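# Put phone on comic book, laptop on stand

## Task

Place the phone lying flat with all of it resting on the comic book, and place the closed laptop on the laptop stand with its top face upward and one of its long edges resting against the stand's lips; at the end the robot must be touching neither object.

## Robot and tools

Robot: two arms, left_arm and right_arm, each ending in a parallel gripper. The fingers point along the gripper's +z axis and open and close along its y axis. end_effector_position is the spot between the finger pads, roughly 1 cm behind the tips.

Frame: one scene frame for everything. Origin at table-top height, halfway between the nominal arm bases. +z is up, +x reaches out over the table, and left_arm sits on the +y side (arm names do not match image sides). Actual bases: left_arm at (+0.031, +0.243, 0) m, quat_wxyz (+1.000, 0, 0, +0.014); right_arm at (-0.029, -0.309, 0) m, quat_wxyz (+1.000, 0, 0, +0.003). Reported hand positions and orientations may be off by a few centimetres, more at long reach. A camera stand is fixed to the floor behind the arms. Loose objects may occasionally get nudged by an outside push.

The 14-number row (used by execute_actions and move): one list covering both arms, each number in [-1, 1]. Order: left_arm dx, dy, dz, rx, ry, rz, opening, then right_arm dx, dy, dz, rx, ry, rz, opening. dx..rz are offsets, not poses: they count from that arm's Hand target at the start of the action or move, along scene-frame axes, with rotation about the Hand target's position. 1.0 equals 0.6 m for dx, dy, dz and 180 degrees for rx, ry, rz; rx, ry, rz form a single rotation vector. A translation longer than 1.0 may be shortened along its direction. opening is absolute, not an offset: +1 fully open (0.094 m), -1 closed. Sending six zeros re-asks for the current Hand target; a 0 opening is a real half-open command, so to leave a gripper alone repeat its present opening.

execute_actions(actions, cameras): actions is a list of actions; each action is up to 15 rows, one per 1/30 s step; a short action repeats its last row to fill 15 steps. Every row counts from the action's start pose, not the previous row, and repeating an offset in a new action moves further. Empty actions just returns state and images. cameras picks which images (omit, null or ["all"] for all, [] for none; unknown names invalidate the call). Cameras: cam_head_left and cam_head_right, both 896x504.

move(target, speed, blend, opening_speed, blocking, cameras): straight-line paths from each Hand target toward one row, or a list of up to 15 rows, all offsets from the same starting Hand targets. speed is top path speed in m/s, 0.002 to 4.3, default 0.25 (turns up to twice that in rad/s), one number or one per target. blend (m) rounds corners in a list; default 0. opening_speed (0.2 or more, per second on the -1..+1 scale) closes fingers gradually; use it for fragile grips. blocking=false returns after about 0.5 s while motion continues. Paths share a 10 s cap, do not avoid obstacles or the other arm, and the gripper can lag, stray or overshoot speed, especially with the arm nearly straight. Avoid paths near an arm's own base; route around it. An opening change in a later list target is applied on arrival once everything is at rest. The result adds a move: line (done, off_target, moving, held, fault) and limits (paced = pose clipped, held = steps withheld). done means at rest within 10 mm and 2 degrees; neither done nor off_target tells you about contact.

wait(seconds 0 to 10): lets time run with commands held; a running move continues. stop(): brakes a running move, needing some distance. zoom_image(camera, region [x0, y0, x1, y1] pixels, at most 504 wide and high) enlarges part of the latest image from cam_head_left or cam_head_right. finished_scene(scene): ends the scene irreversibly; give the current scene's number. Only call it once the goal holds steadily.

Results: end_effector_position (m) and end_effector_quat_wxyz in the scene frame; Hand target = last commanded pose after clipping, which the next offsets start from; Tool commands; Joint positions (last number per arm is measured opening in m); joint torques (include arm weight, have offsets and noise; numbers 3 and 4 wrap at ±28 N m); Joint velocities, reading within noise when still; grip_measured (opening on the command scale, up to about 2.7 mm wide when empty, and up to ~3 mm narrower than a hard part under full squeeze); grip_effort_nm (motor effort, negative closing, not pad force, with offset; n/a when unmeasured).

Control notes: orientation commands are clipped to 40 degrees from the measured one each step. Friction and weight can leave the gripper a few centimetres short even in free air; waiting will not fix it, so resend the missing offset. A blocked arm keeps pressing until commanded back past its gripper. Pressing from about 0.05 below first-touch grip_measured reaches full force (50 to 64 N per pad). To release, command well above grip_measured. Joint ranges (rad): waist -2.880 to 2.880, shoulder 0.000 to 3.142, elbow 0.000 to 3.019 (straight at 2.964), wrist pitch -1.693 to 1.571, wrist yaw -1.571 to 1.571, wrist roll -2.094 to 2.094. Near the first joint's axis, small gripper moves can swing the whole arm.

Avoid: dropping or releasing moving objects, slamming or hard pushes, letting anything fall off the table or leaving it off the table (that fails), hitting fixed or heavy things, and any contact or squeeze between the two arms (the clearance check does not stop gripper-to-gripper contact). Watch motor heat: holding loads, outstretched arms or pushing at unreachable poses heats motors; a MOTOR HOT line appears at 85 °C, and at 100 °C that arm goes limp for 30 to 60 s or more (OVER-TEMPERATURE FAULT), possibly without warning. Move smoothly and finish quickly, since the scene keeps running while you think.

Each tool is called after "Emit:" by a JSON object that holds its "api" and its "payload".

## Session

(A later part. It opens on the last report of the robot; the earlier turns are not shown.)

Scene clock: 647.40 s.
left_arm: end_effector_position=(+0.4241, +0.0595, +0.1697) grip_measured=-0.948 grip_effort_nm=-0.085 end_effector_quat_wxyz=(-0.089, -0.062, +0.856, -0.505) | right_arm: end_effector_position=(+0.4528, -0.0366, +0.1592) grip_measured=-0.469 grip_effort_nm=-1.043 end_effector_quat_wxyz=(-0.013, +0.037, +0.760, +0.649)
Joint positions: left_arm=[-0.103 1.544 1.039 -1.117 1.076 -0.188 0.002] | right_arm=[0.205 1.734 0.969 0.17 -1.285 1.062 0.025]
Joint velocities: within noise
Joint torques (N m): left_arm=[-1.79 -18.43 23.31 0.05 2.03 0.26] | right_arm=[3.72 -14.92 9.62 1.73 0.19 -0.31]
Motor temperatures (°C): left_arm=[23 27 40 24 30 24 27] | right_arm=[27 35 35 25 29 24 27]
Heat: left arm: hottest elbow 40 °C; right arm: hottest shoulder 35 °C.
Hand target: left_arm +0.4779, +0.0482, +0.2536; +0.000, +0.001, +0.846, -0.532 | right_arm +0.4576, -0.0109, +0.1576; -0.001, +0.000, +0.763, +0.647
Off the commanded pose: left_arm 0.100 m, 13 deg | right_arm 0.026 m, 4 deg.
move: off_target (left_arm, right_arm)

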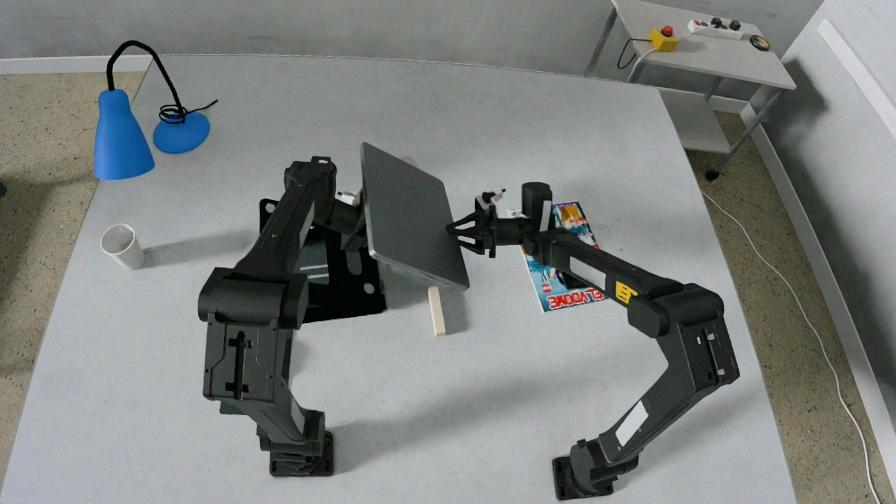

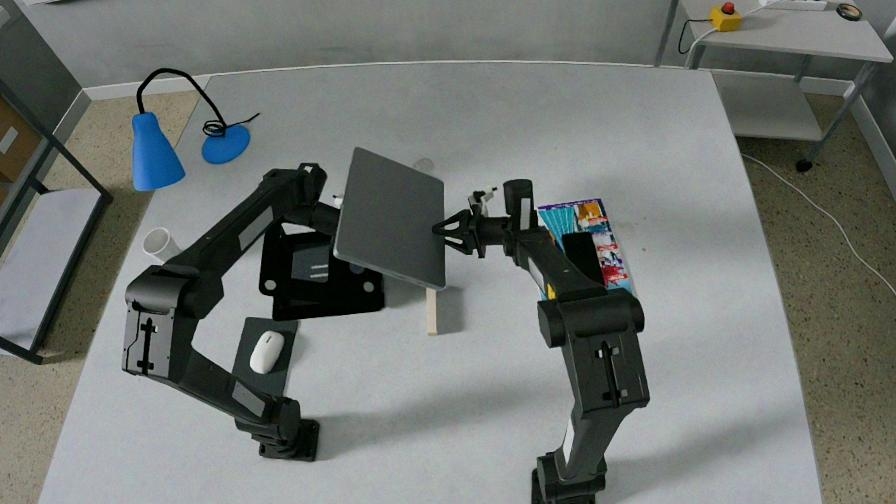

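Emit:
{"api": "move", "payload": {"target": [-0.03,0.26,0.05,0,0,0,-0.95,-0.03,0.26,0.0,0,0,0,-0.95], "speed": 0.08}}

Emit:
{"api": "zoom_image", "payload": {"camera": "cam_head_right", "region": [200, 120, 520, 330]}}

Emit:
{"api": "zoom_image", "payload": {"camera": "cam_head_left", "region": [200, 120, 520, 330]}}

Scene clock: 657.07 s.
left_arm: end_effector_position=(+0.4320, +0.2085, +0.2137) grip_measured=-0.950 grip_effort_nm=0.012 end_effector_quat_wxyz=(-0.032, -0.067, +0.856, -0.511) | right_arm: end_effector_position=(+0.4372, +0.0994, +0.1230) grip_measured=-0.455 grip_effort_nm=-1.038 end_effector_quat_wxyz=(-0.031, +0.080, +0.776, +0.625)
Joint positions: left_arm=[0.262 1.588 1.198 -1.646 1.009 0.395 0.002] | right_arm=[0.478 1.855 1.014 0.431 -0.995 1.374 0.026]
Joint velocities: within noise
Joint torques (N m): left_arm=[-3.31 -20.25 19.45 -1.48 2.34 0.24] | right_arm=[4.72 -18.49 12.3 2.51 -0.56 -0.44]
Motor temperatures (°C): left_arm=[23 27 44 24 32 24 27] | right_arm=[27 35 37 25 29 24 28]
Heat: left arm: hottest elbow 44 °C; right arm: hottest elbow 37 °C.
Hand target: left_arm +0.4598, +0.2042, +0.2837; +0.000, +0.001, +0.846, -0.532 | right_arm +0.4395, +0.1449, +0.1575; -0.001, +0.000, +0.763, +0.647
Off the commanded pose: left_arm 0.075 m, 9 deg | right_arm 0.057 m, 10 deg.
joint sent to its limit (left arm) — joint 4 (wrist pitch), lower limit. The joint targets are off in position and orientation.
move: off_target (left_arm, right_arm)

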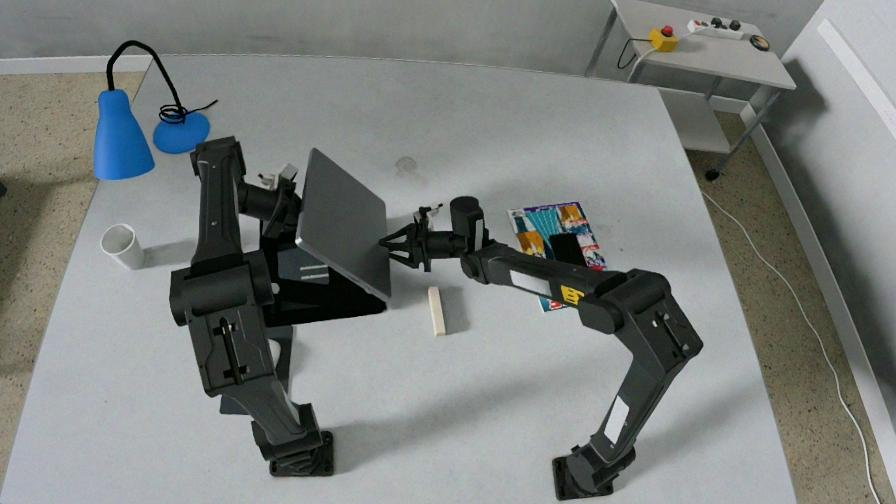

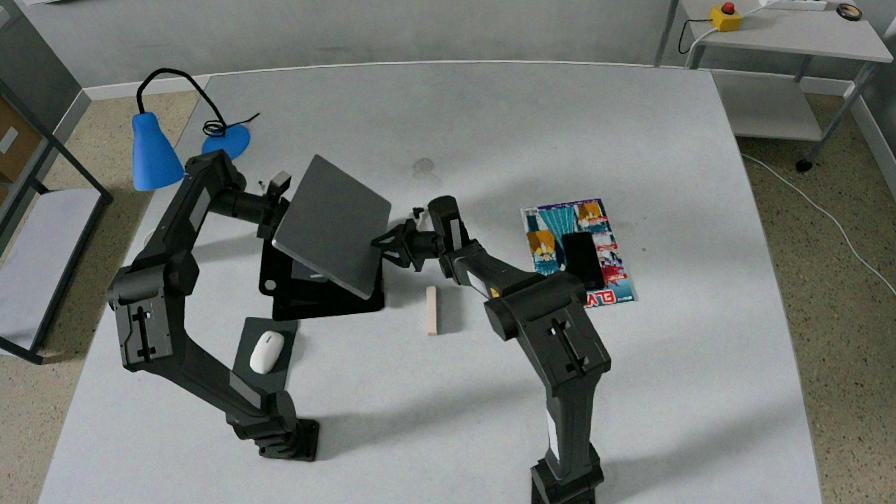

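Scaled by 1.575.

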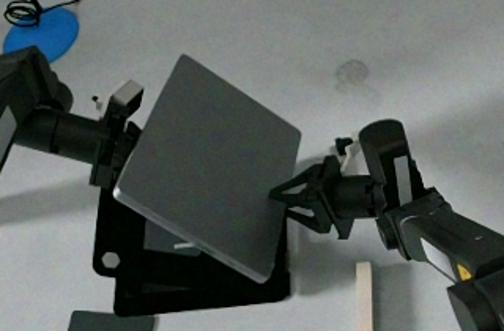

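Scaled by 1.575.

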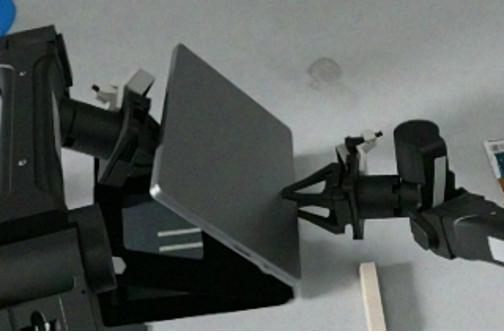

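Emit:
{"api": "move", "payload": {"target": [0.03,0.0,0.0,0,-0.05,0,-0.95,0.0,0.0,0.0,0,-0.11,0,-0.95], "speed": 0.1}}

Emit:
{"api": "zoom_image", "payload": {"camera": "cam_head_right", "region": [200, 120, 520, 330]}}

Emit:
{"api": "zoom_image", "payload": {"camera": "cam_head_left", "region": [200, 120, 520, 330]}}

Scene clock: 677.97 s.
left_arm: end_effector_position=(+0.4642, +0.2061, +0.2590) grip_measured=-0.950 grip_effort_nm=0.022 end_effector_quat_wxyz=(+0.054, +0.011, +0.846, -0.531) | right_arm: end_effector_position=(+0.4284, +0.1311, +0.1321) grip_measured=-0.949 grip_effort_nm=-0.081 end_effector_quat_wxyz=(+0.109, -0.089, +0.766, +0.627)
Joint positions: left_arm=[0.251 1.588 1.309 -1.668 1.09 0.535 0.002] | right_arm=[0.538 1.866 1.028 0.51 -0.945 1.013 0.002]
Joint velocities: within noise
Joint torques (N m): left_arm=[-2.55 -15.27 15.39 -0.57 0.6 0.17] | right_arm=[1.2 -20.19 10.21 1.65 -0.16 0.02]
Motor temperatures (°C): left_arm=[23 30 43 24 36 24 27] | right_arm=[27 35 42 25 28 24 28]
Heat: left arm: hottest elbow 43 °C; right arm: hottest elbow 42 °C.
Hand target: left_arm +0.4779, +0.2043, +0.2837; +0.066, +0.043, +0.844, -0.531 | right_arm +0.4394, +0.1451, +0.1576; +0.130, -0.111, +0.751, +0.637
Off the commanded pose: left_arm 0.028 m, 4 deg | right_arm 0.031 m, 4 deg.
joint sent to its limit (left arm) — joint 4 (wrist pitch), lower limit. The joint targets still meet the commanded pose.
move: off_target (left_arm, right_arm)

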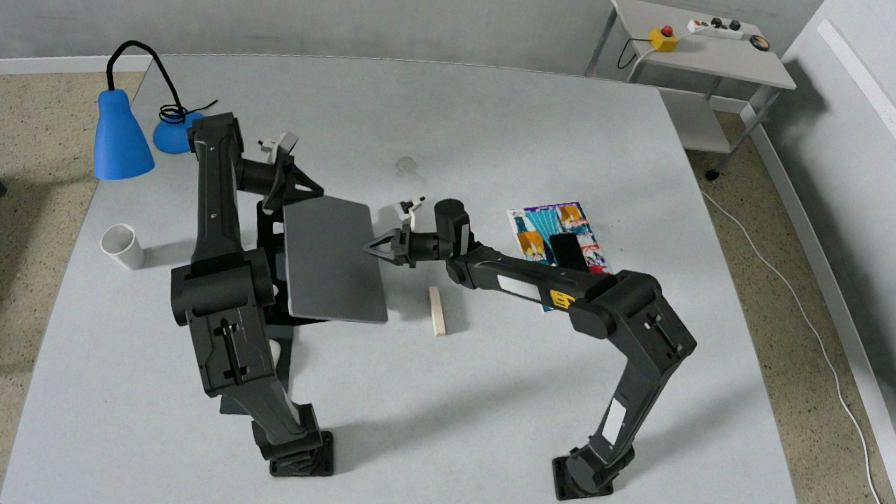

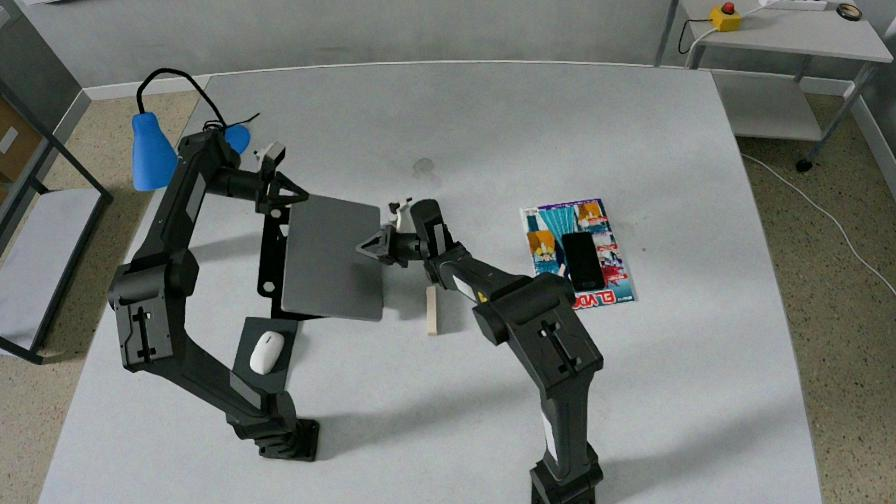

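Scaled by 1.575.

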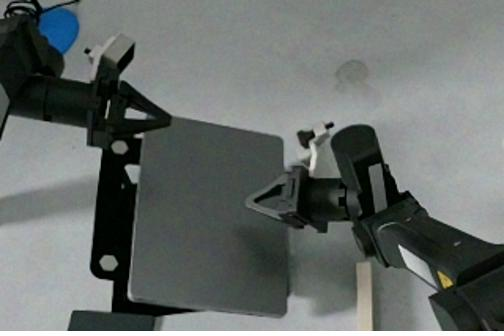

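Scaled by 1.575.

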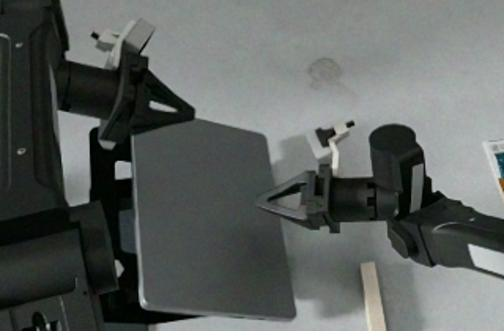

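Emit:
{"api": "move", "payload": {"target": [[0.0,0.02,0.08,0,0,0,-0.95,0.0,-0.1,0.06,0,0,0,-0.95],[-0.1,0.1,0.08,0,0,0,-0.95,-0.2,-0.35,0.06,0,0,0,-0.95]], "speed": 0.25}}

Emit:
{"api": "zoom_image", "payload": {"camera": "cam_head_right", "region": [220, 160, 460, 340]}}

Emit:
{"api": "zoom_image", "payload": {"camera": "cam_head_left", "region": [220, 160, 460, 340]}}

Scene clock: 684.70 s.
left_arm: end_effector_position=(+0.4251, +0.2620, +0.3282) grip_measured=-0.950 grip_effort_nm=0.022 end_effector_quat_wxyz=(+0.159, -0.021, +0.861, -0.482) | right_arm: end_effector_position=(+0.3202, -0.0604, +0.1900) grip_measured=-0.949 grip_effort_nm=-0.081 end_effector_quat_wxyz=(+0.124, -0.111, +0.752, +0.638)
Joint positions: left_arm=[0.415 1.368 1.29 -1.671 1.056 0.499 0.002] | right_arm=[0.219 1.353 0.604 0.217 -1.26 0.721 0.002]
Joint velocities: within noise
Joint torques (N m): left_arm=[-0.32 -13.98 9.29 -0.23 0.43 0.12] | right_arm=[-0.15 -12.28 6.71 0.8 -0.35 -0.02]
Motor temperatures (°C): left_arm=[23 29 43 24 34 24 27] | right_arm=[27 36 41 25 28 24 27]
Heat: left arm: hottest elbow 43 °C; right arm: hottest elbow 41 °C.
Hand target: left_arm +0.4178, +0.2643, +0.3316; +0.066, +0.043, +0.844, -0.531 | right_arm +0.3194, -0.0649, +0.1936; +0.130, -0.111, +0.752, +0.637
Off the commanded pose: left_arm 0.008 m, 14 deg | right_arm 0.006 m, 1 deg.
joint sent to its limit (left arm) — joint 4 (wrist pitch), lower limit. The joint targets are off in orientation, not in position.
move: off_target (left_arm)

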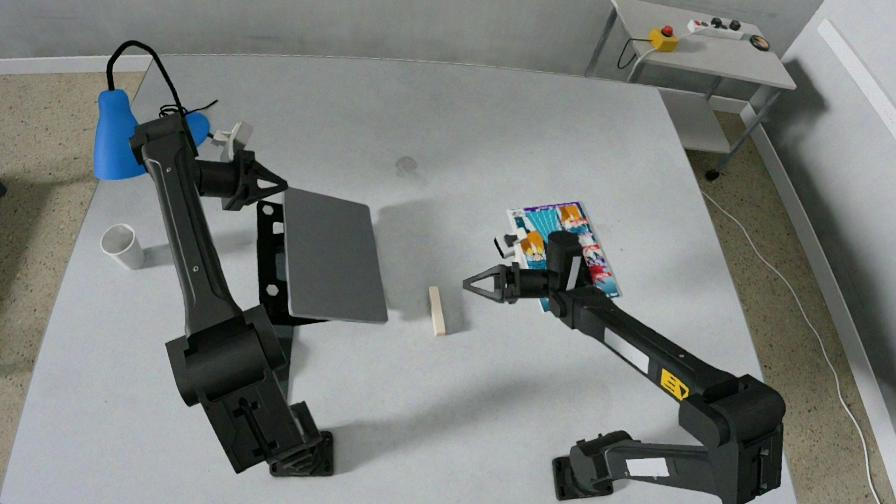

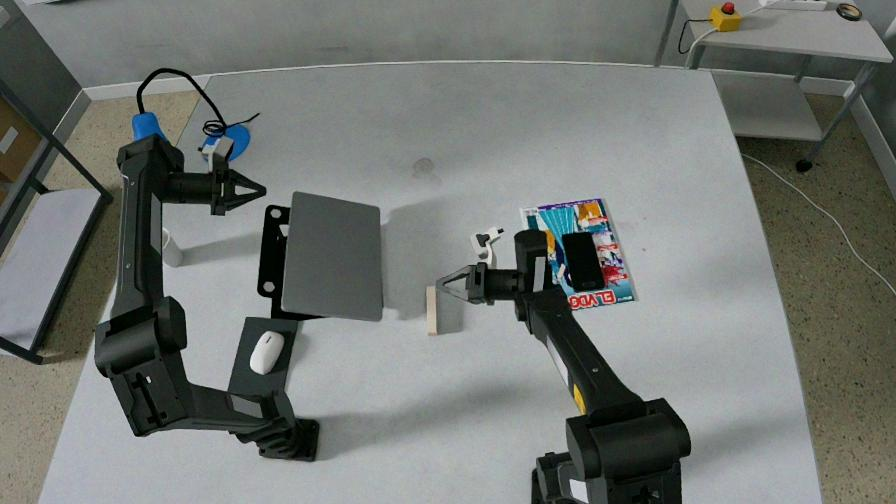

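Scaled by 2.100.

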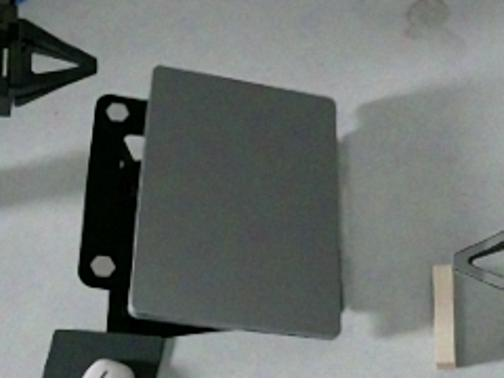

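Scaled by 2.100.

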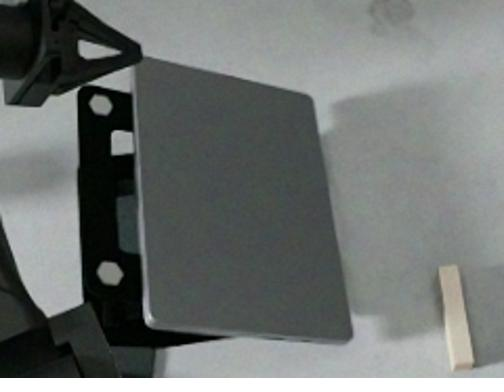

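Emit:
{"api": "zoom_image", "payload": {"camera": "cam_head_right", "region": [330, 190, 430, 340]}}

Emit:
{"api": "zoom_image", "payload": {"camera": "cam_head_left", "region": [330, 190, 430, 340]}}

Scaled by 3.360.

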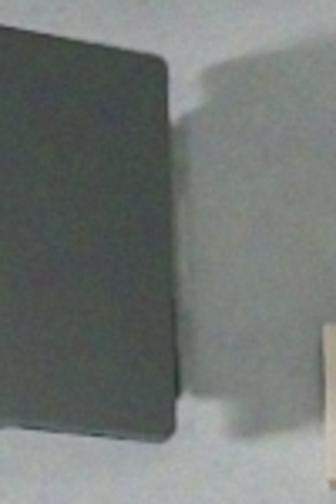

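Scaled by 3.360.

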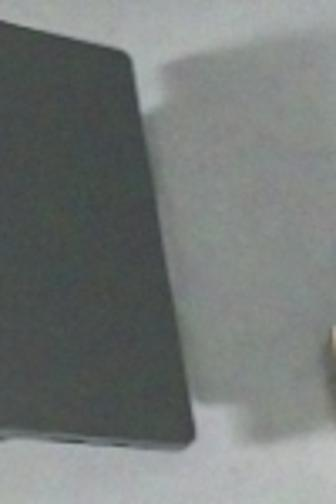

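Emit:
{"api": "move", "payload": {"target": [[0,0,0,0,0,0,-0.95,0.196,0.08,-0.12,0,0.11,0,-0.95],[0,0,0,0,0,0,-0.95,0.196,0.12,-0.235,0,0.11,0,-0.95]], "speed": 0.2}}

Emit:
{"api": "zoom_image", "payload": {"camera": "cam_head_left", "region": [260, 180, 480, 340]}}

Scene clock: 706.60 s.
left_arm: end_effector_position=(+0.4251, +0.2620, +0.3282) grip_measured=-0.950 grip_effort_nm=0.022 end_effector_quat_wxyz=(+0.159, -0.021, +0.861, -0.482) | right_arm: end_effector_position=(+0.4248, -0.0020, +0.0497) grip_measured=-0.949 grip_effort_nm=-0.081 end_effector_quat_wxyz=(-0.009, +0.011, +0.766, +0.643)
Joint positions: left_arm=[0.415 1.368 1.29 -1.671 1.056 0.5 0.002] | right_arm=[0.287 1.962 0.886 0.528 -1.232 1.076 0.002]
Joint velocities: within noise
Joint torques (N m): left_arm=[-1.08 -13.16 9.17 -0.34 0.41 0.18] | right_arm=[1.26 -16.79 7.66 1.72 -0.23 0.15]
Motor temperatures (°C): left_arm=[23 29 41 24 31 24 27] | right_arm=[27 36 39 25 28 24 27]
Heat: left arm: hottest elbow 41 °C; right arm: hottest elbow 39 °C.
Hand target: left_arm +0.4178, +0.2643, +0.3316; +0.066, +0.043, +0.844, -0.531 | right_arm +0.4371, +0.0072, +0.0528; -0.001, +0.000, +0.763, +0.647
Off the commanded pose: left_arm 0.008 m, 14 deg | right_arm 0.015 m, 2 deg.
joint sent to its limit (left arm) — joint 4 (wrist pitch), lower limit. The joint targets are off in orientation, not in position.
move: off_target (left_arm, right_arm)

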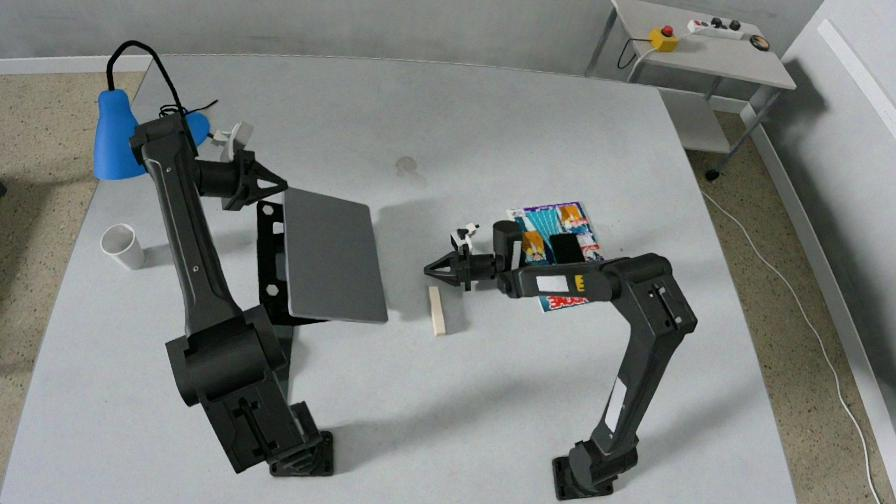

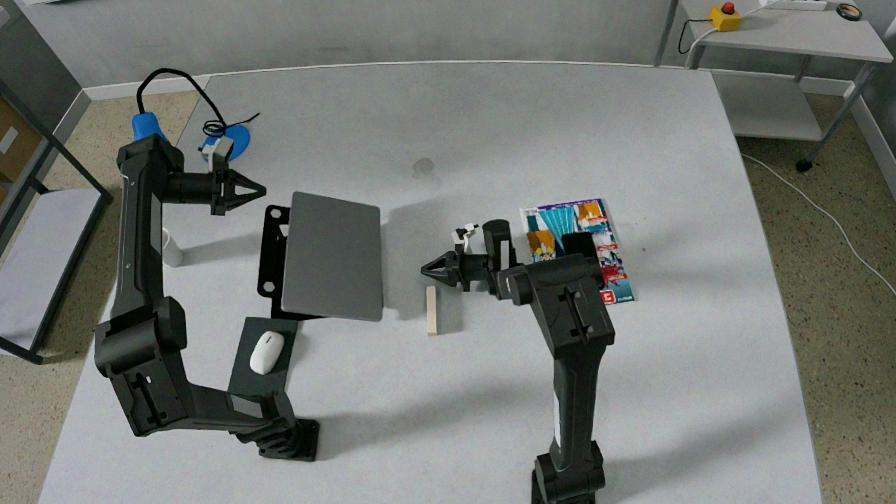

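Scaled by 2.291.

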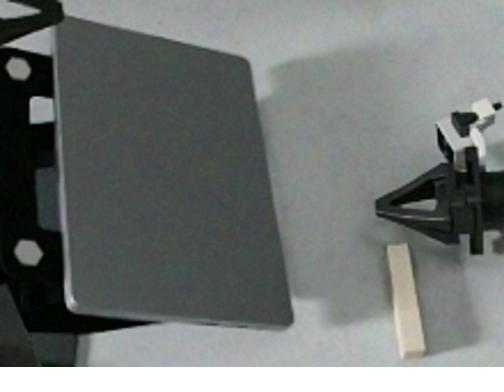

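Emit:
{"api": "move", "payload": {"target": [0,0,0,0,0,0,-0.95,0.01,0.27,0.0,0,0,0,-0.95], "speed": 0.08}}

Emit:
{"api": "zoom_image", "payload": {"camera": "cam_head_left", "region": [260, 180, 480, 340]}}

Emit:
{"api": "zoom_image", "payload": {"camera": "cam_head_right", "region": [260, 180, 480, 340]}}

Scene clock: 711.93 s.
left_arm: end_effector_position=(+0.4251, +0.2620, +0.3282) grip_measured=-0.950 grip_effort_nm=0.022 end_effector_quat_wxyz=(+0.159, -0.021, +0.861, -0.482) | right_arm: end_effector_position=(+0.4415, +0.1515, +0.0664) grip_measured=-0.949 grip_effort_nm=-0.066 end_effector_quat_wxyz=(+0.007, +0.004, +0.763, +0.647)
Joint positions: left_arm=[0.415 1.368 1.29 -1.671 1.056 0.5 0.002] | right_arm=[0.549 2.067 1.101 0.67 -0.979 1.317 0.002]
Joint velocities: within noise
Joint torques (N m): left_arm=[-0.5 -12.86 9.17 -0.38 0.44 0.13] | right_arm=[1.96 -17.44 8.81 1.66 0.01 0.14]
Motor temperatures (°C): left_arm=[23 29 40 24 30 24 27] | right_arm=[27 36 39 25 27 24 26]
Heat: left arm: hottest elbow 40 °C; right arm: hottest elbow 39 °C.
Hand target: left_arm +0.4179, +0.2643, +0.3316; +0.066, +0.043, +0.844, -0.531 | right_arm +0.4431, +0.1692, +0.0527; -0.001, +0.000, +0.763, +0.647
Off the commanded pose: left_arm 0.008 m, 14 deg | right_arm 0.022 m, 1 deg.
joint sent to its limit (left arm) — joint 4 (wrist pitch), lower limit. The joint targets are off in orientation, not in position.
move: off_target (left_arm, right_arm)

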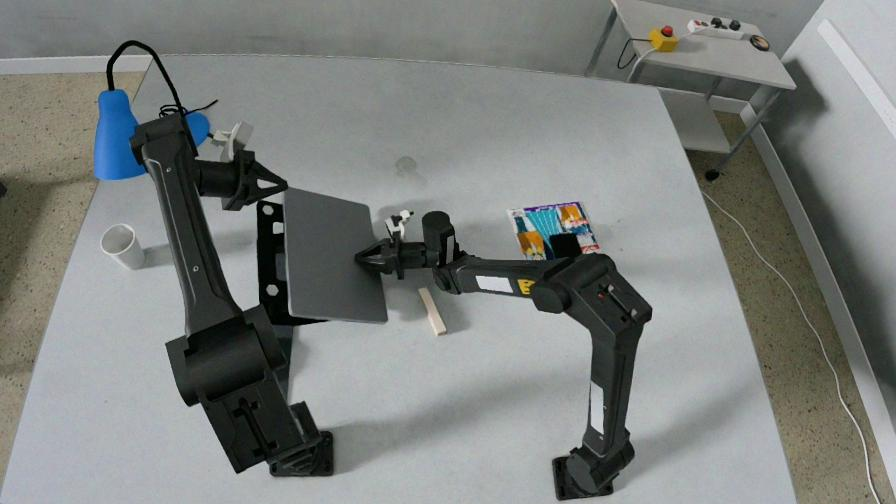

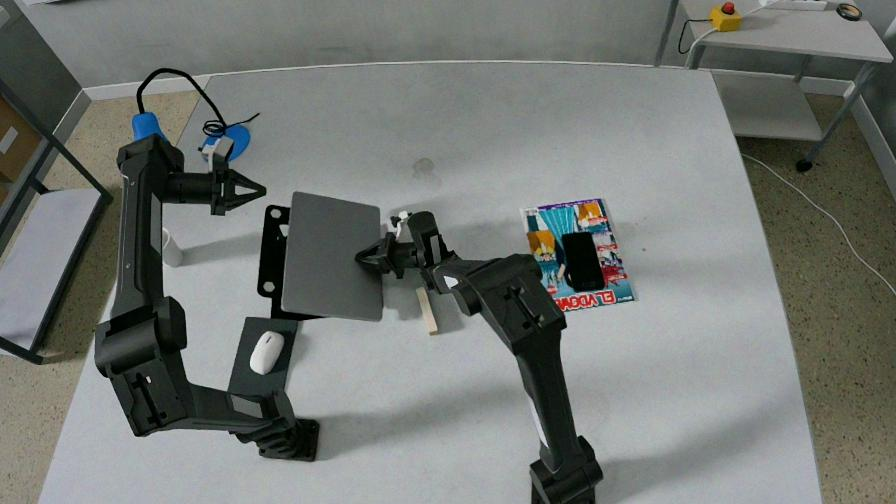

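Scaled by 2.291.

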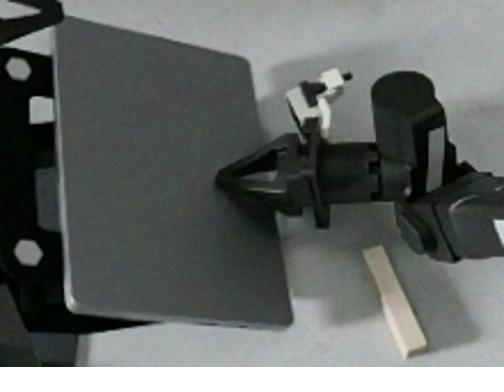

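Scaled by 2.291.

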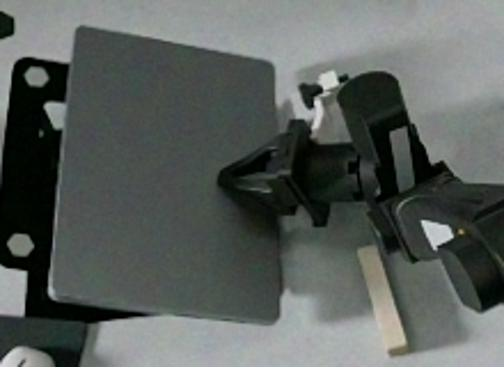

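Emit:
{"api": "move", "payload": {"target": [[0,0,0,0,0,0,-0.95,0.0,-0.05,0.02,0,0,0,-0.95],[0,0,0,0,0,0,-0.95,0.0,-0.18,0.0,-0.08,0,0,-0.95],[0,0,0,0,0,0,-0.95,0.0,-0.18,-0.04,-0.08,0,0,-0.95]], "speed": 0.12}}

Emit:
{"api": "zoom_image", "payload": {"camera": "cam_head_left", "region": [260, 180, 480, 340]}}

Scene clock: 717.30 s.
left_arm: end_effector_position=(+0.4251, +0.2620, +0.3282) grip_measured=-0.950 grip_effort_nm=0.022 end_effector_quat_wxyz=(+0.159, -0.021, +0.861, -0.482) | right_arm: end_effector_position=(+0.4437, +0.0679, +0.0453) grip_measured=-0.949 grip_effort_nm=-0.066 end_effector_quat_wxyz=(+0.006, -0.009, +0.834, +0.552)
Joint positions: left_arm=[0.415 1.368 1.29 -1.671 1.056 0.5 0.002] | right_arm=[0.426 1.942 1.069 0.082 -0.991 0.846 0.002]
Joint velocities: within noise
Joint torques (N m): left_arm=[-1.26 -13.92 9.32 -0.36 0.45 0.14] | right_arm=[-0.15 -18.08 5.76 1.03 -0.27 0.02]
Motor temperatures (°C): left_arm=[23 29 40 24 30 24 27] | right_arm=[27 36 38 25 27 24 26]
Heat: left arm: hottest elbow 40 °C; right arm: hottest elbow 38 °C.
Hand target: left_arm +0.4179, +0.2643, +0.3316; +0.066, +0.043, +0.844, -0.531 | right_arm +0.4431, +0.0610, +0.0286; -0.001, +0.000, +0.838, +0.546
Off the commanded pose: left_arm 0.008 m, 14 deg | right_arm 0.018 m, 2 deg.
joint sent to its limit (left arm) — joint 4 (wrist pitch), lower limit. The joint targets are off in orientation, not in position.
move: off_target (left_arm, right_arm)

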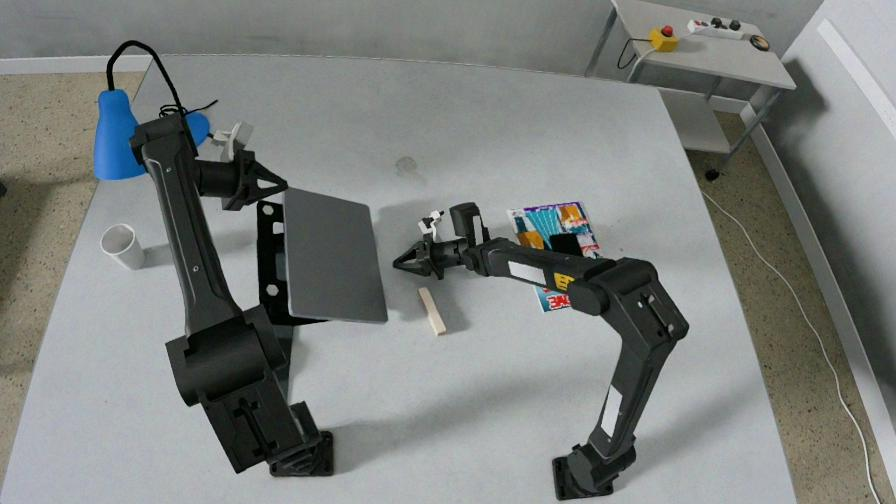

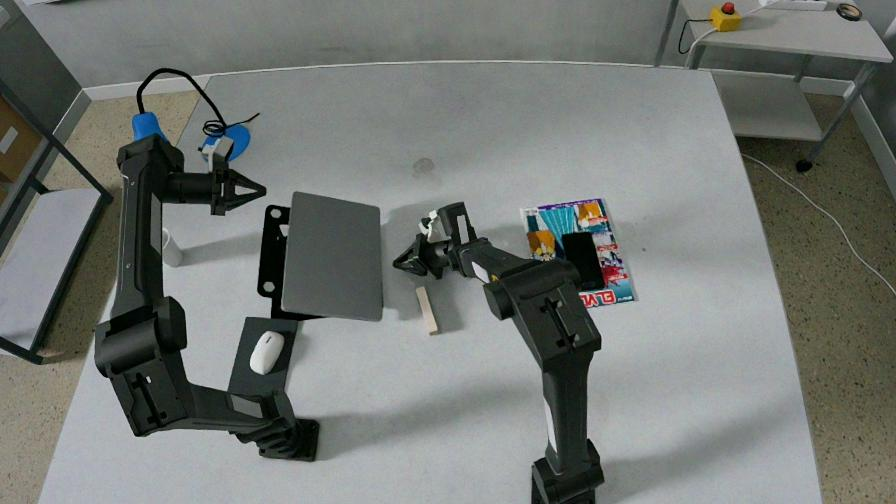

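Scaled by 2.291.

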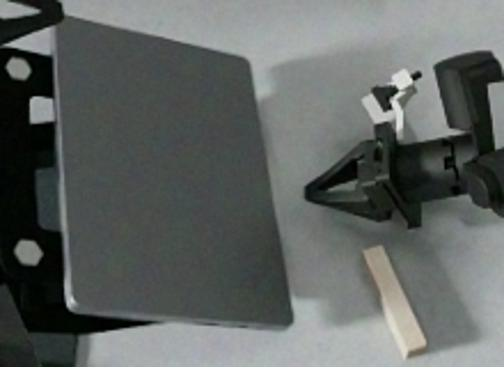

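Emit:
{"api": "move", "payload": {"target": [[0,0,0,0,0,0,-0.95,0.0,0.0,-0.025,0,0,0,-0.95],[0,0,0,0,0,0,-0.95,0.0,0.17,-0.025,0,0,0,-0.95]], "speed": 0.07}}

Emit:
{"api": "zoom_image", "payload": {"camera": "cam_head_left", "region": [260, 180, 480, 340]}}

Emit:
{"api": "zoom_image", "payload": {"camera": "cam_head_right", "region": [260, 180, 480, 340]}}

Scene clock: 722.10 s.
left_arm: end_effector_position=(+0.4251, +0.2620, +0.3282) grip_measured=-0.950 grip_effort_nm=0.022 end_effector_quat_wxyz=(+0.159, -0.021, +0.861, -0.482) | right_arm: end_effector_position=(+0.4465, +0.1213, +0.0227) grip_measured=-0.949 grip_effort_nm=-0.061 end_effector_quat_wxyz=(+0.015, +0.019, +0.843, +0.537)
Joint positions: left_arm=[0.415 1.368 1.29 -1.671 1.056 0.5 0.002] | right_arm=[0.525 2.017 1.12 0.192 -0.859 0.993 0.002]
Joint velocities: within noise
Joint torques (N m): left_arm=[-0.5 -13.8 9.21 -0.12 0.44 0.13] | right_arm=[4.48 -16.15 10.81 2 -0.56 0.35]
Motor temperatures (°C): left_arm=[23 28 39 24 30 24 27] | right_arm=[27 36 38 25 27 24 26]
Heat: left arm: hottest elbow 39 °C; right arm: hottest elbow 38 °C.
Hand target: left_arm +0.4179, +0.2643, +0.3316; +0.066, +0.043, +0.844, -0.531 | right_arm +0.4431, +0.1631, +0.0136; -0.001, +0.000, +0.838, +0.546
Off the commanded pose: left_arm 0.008 m, 14 deg | right_arm 0.043 m, 3 deg.
joint sent to its limit (left arm) — joint 4 (wrist pitch), lower limit. The joint targets are off in orientation, not in position.
move: off_target (left_arm, right_arm)

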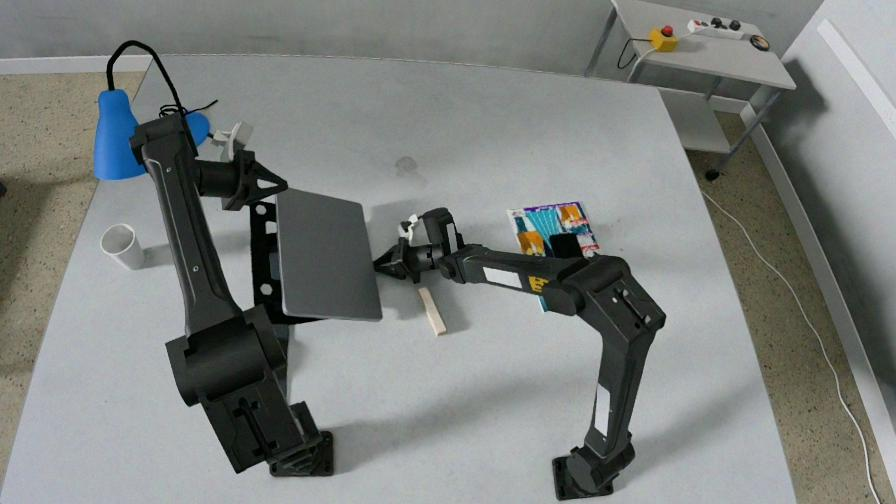

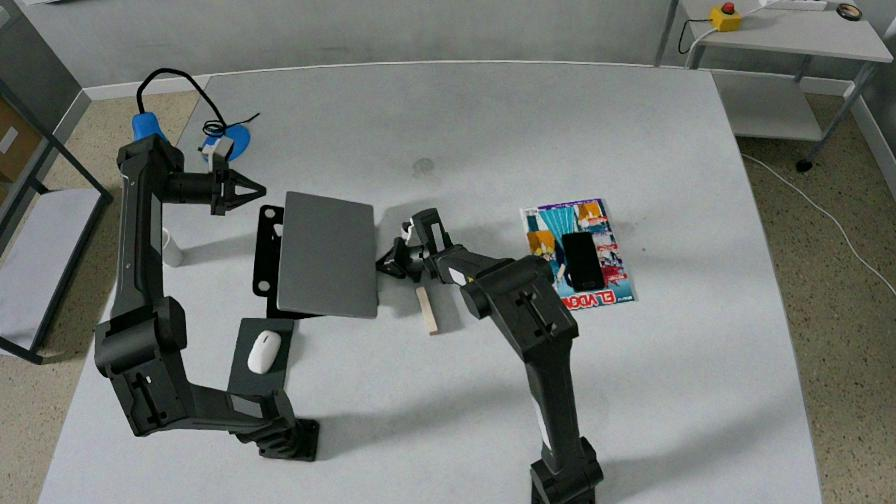

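Scaled by 2.291.

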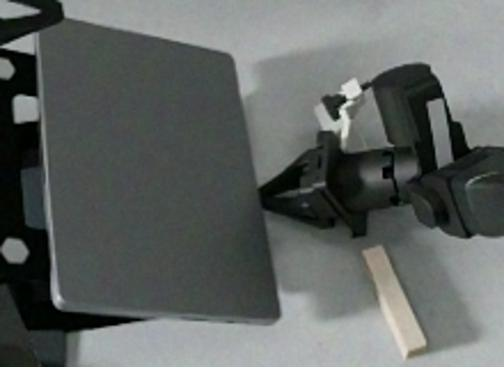

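Scaled by 2.291.

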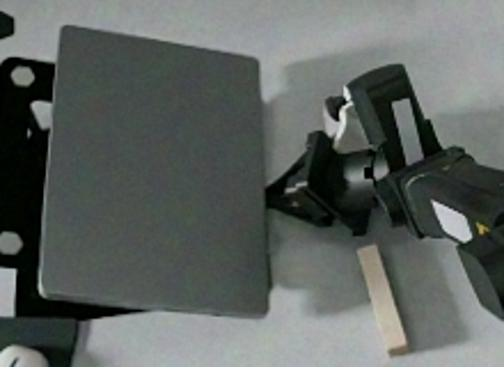

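Emit:
{"api": "move", "payload": {"target": [[0,0,0,0,0,0,-0.95,0.0,-0.16,0.02,0,0,0,-0.95],[0,0,0,0,0,0,-0.95,0.0,-0.2,0.035,0.05,0,0,-0.2],[0,0,0,0,0,0,-0.95,0.0,-0.2,0.02,0.05,0,0,-0.2],[0,0,0,0,0,0,-0.95,0.0,-0.03,0.02,0.05,0,0,-0.2]], "speed": 0.1}}

Emit:
{"api": "zoom_image", "payload": {"camera": "cam_head_left", "region": [260, 180, 480, 340]}}

Emit:
{"api": "zoom_image", "payload": {"camera": "cam_head_right", "region": [260, 180, 480, 340]}}

Scene clock: 734.57 s.
left_arm: end_effector_position=(+0.4251, +0.2620, +0.3282) grip_measured=-0.950 grip_effort_nm=0.022 end_effector_quat_wxyz=(+0.160, -0.021, +0.861, -0.482) | right_arm: end_effector_position=(+0.4374, +0.1255, +0.0357) grip_measured=-0.201 grip_effort_nm=0.037 end_effector_quat_wxyz=(+0.007, +0.002, +0.795, +0.607)
Joint positions: left_arm=[0.415 1.368 1.29 -1.671 1.056 0.5 0.002] | right_arm=[0.518 2.054 1.071 0.495 -0.978 1.147 0.038]
Joint velocities: within noise
Joint torques (N m): left_arm=[-0.15 -13.39 9.25 -0.43 0.47 0.17] | right_arm=[2.14 -16.91 9.25 1.88 -0.08 0.28]
Motor temperatures (°C): left_arm=[23 28 38 24 30 24 27] | right_arm=[27 37 39 25 27 24 26]
Heat: left arm: hottest elbow 38 °C; right arm: hottest elbow 39 °C.
Hand target: left_arm +0.4179, +0.2643, +0.3316; +0.066, +0.043, +0.844, -0.531 | right_arm +0.4431, +0.1452, +0.0257; -0.001, +0.000, +0.792, +0.610
Off the commanded pose: left_arm 0.008 m, 14 deg | right_arm 0.023 m, 1 deg.
joint sent to its limit (left arm) — joint 4 (wrist pitch), lower limit. The joint targets are off in orientation, not in position.
move: off_target (left_arm, right_arm); target 2's new opening was sent with right_arm's hand 0.011 m and 1 deg from that target

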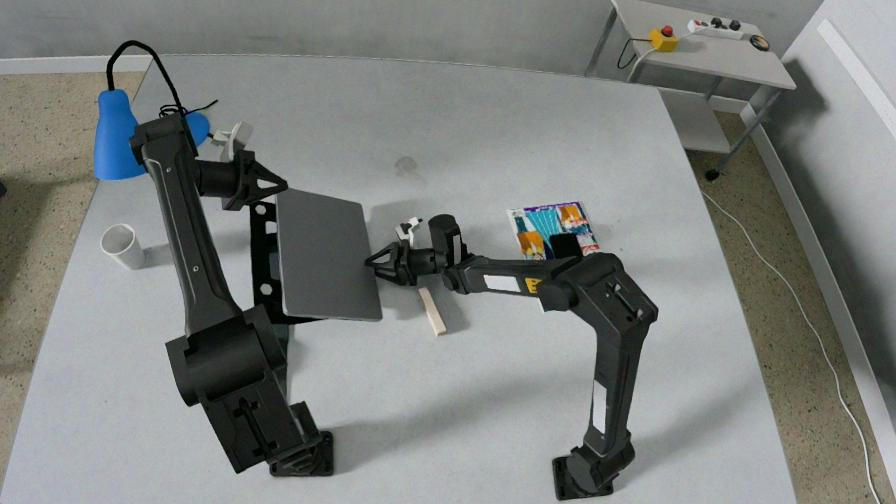

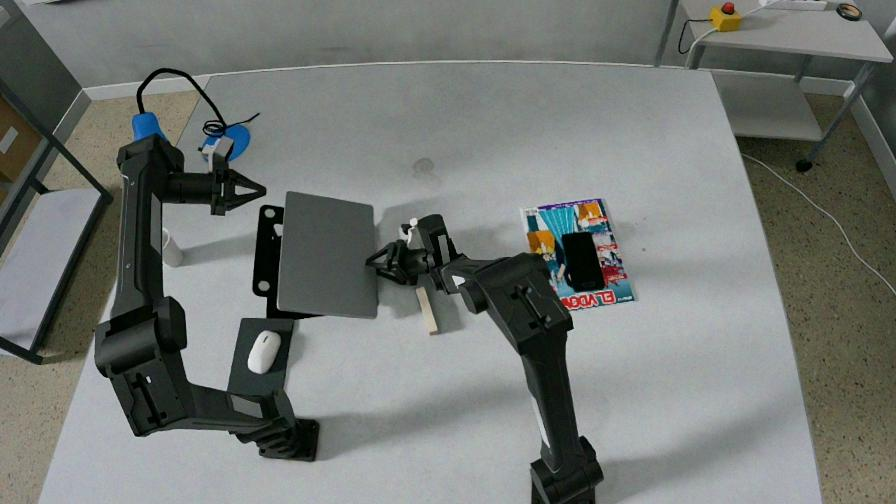

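Scaled by 2.291.

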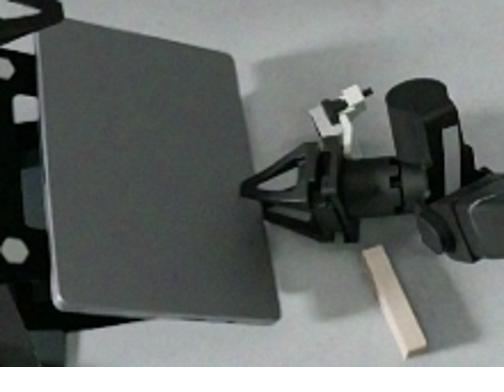

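Scaled by 2.291.

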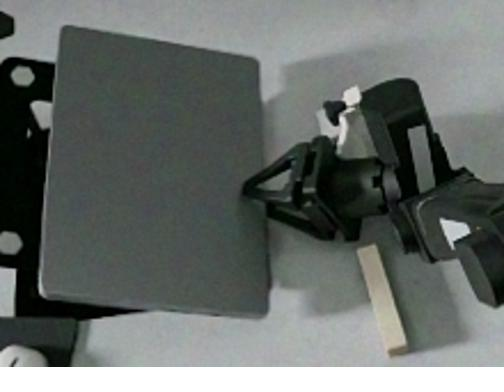

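Emit:
{"api": "move", "payload": {"target": [0,0,0,0,0,0,-0.95,0.0,0.0,0.005,0,0,0,-0.95], "opening_speed": 0.8}}

Emit:
{"api": "zoom_image", "payload": {"camera": "cam_head_right", "region": [260, 180, 480, 340]}}

Scene clock: 737.70 s.
left_arm: end_effector_position=(+0.4251, +0.2620, +0.3282) grip_measured=-0.950 grip_effort_nm=0.022 end_effector_quat_wxyz=(+0.160, -0.021, +0.861, -0.482) | right_arm: end_effector_position=(+0.4388, +0.1282, +0.0359) grip_measured=-0.606 grip_effort_nm=-1.038 end_effector_quat_wxyz=(+0.008, +0.003, +0.795, +0.607)
Joint positions: left_arm=[0.415 1.368 1.29 -1.671 1.056 0.5 0.002] | right_arm=[0.521 2.058 1.078 0.495 -0.972 1.152 0.019]
Joint velocities: within noise
Joint torques (N m): left_arm=[-0.44 -12.81 9.22 -0.39 0.42 0.15] | right_arm=[1.9 -17.85 8.88 1.55 -0.27 0.27]
Motor temperatures (°C): left_arm=[23 28 38 24 30 24 27] | right_arm=[27 37 39 25 27 24 26]
Heat: left arm: hottest elbow 38 °C; right arm: hottest elbow 39 °C.
Hand target: left_arm +0.4179, +0.2643, +0.3316; +0.066, +0.043, +0.844, -0.531 | right_arm +0.4431, +0.1451, +0.0286; -0.001, +0.000, +0.792, +0.610
Off the commanded pose: left_arm 0.008 m, 14 deg | right_arm 0.019 m, 1 deg.
joint sent to its limit (left arm) — joint 4 (wrist pitch), lower limit. The joint targets are off in orientation, not in position.
move: off_target (left_arm, right_arm)

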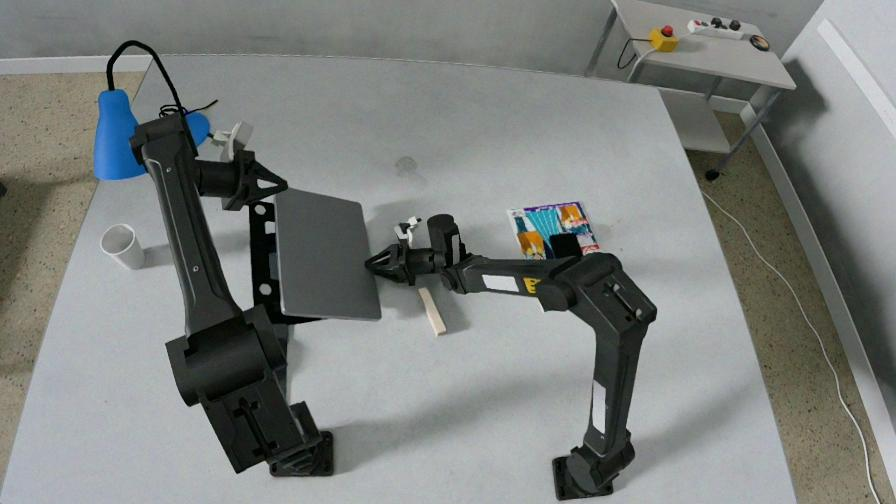

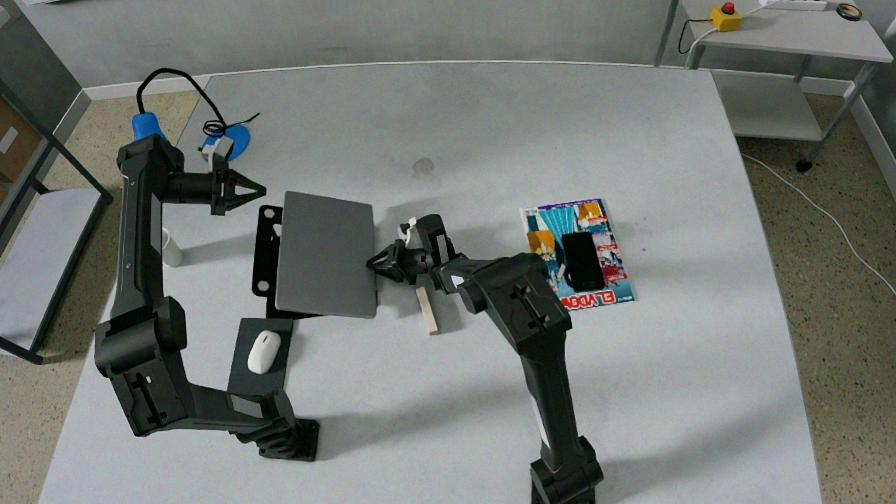

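Scaled by 2.291.

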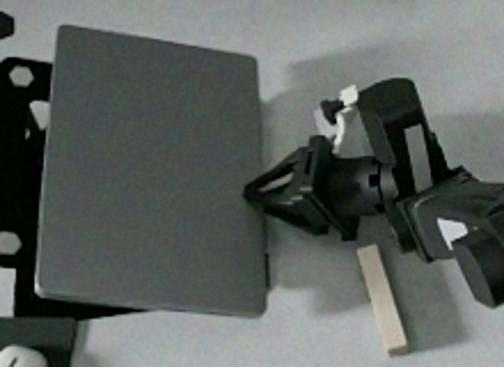

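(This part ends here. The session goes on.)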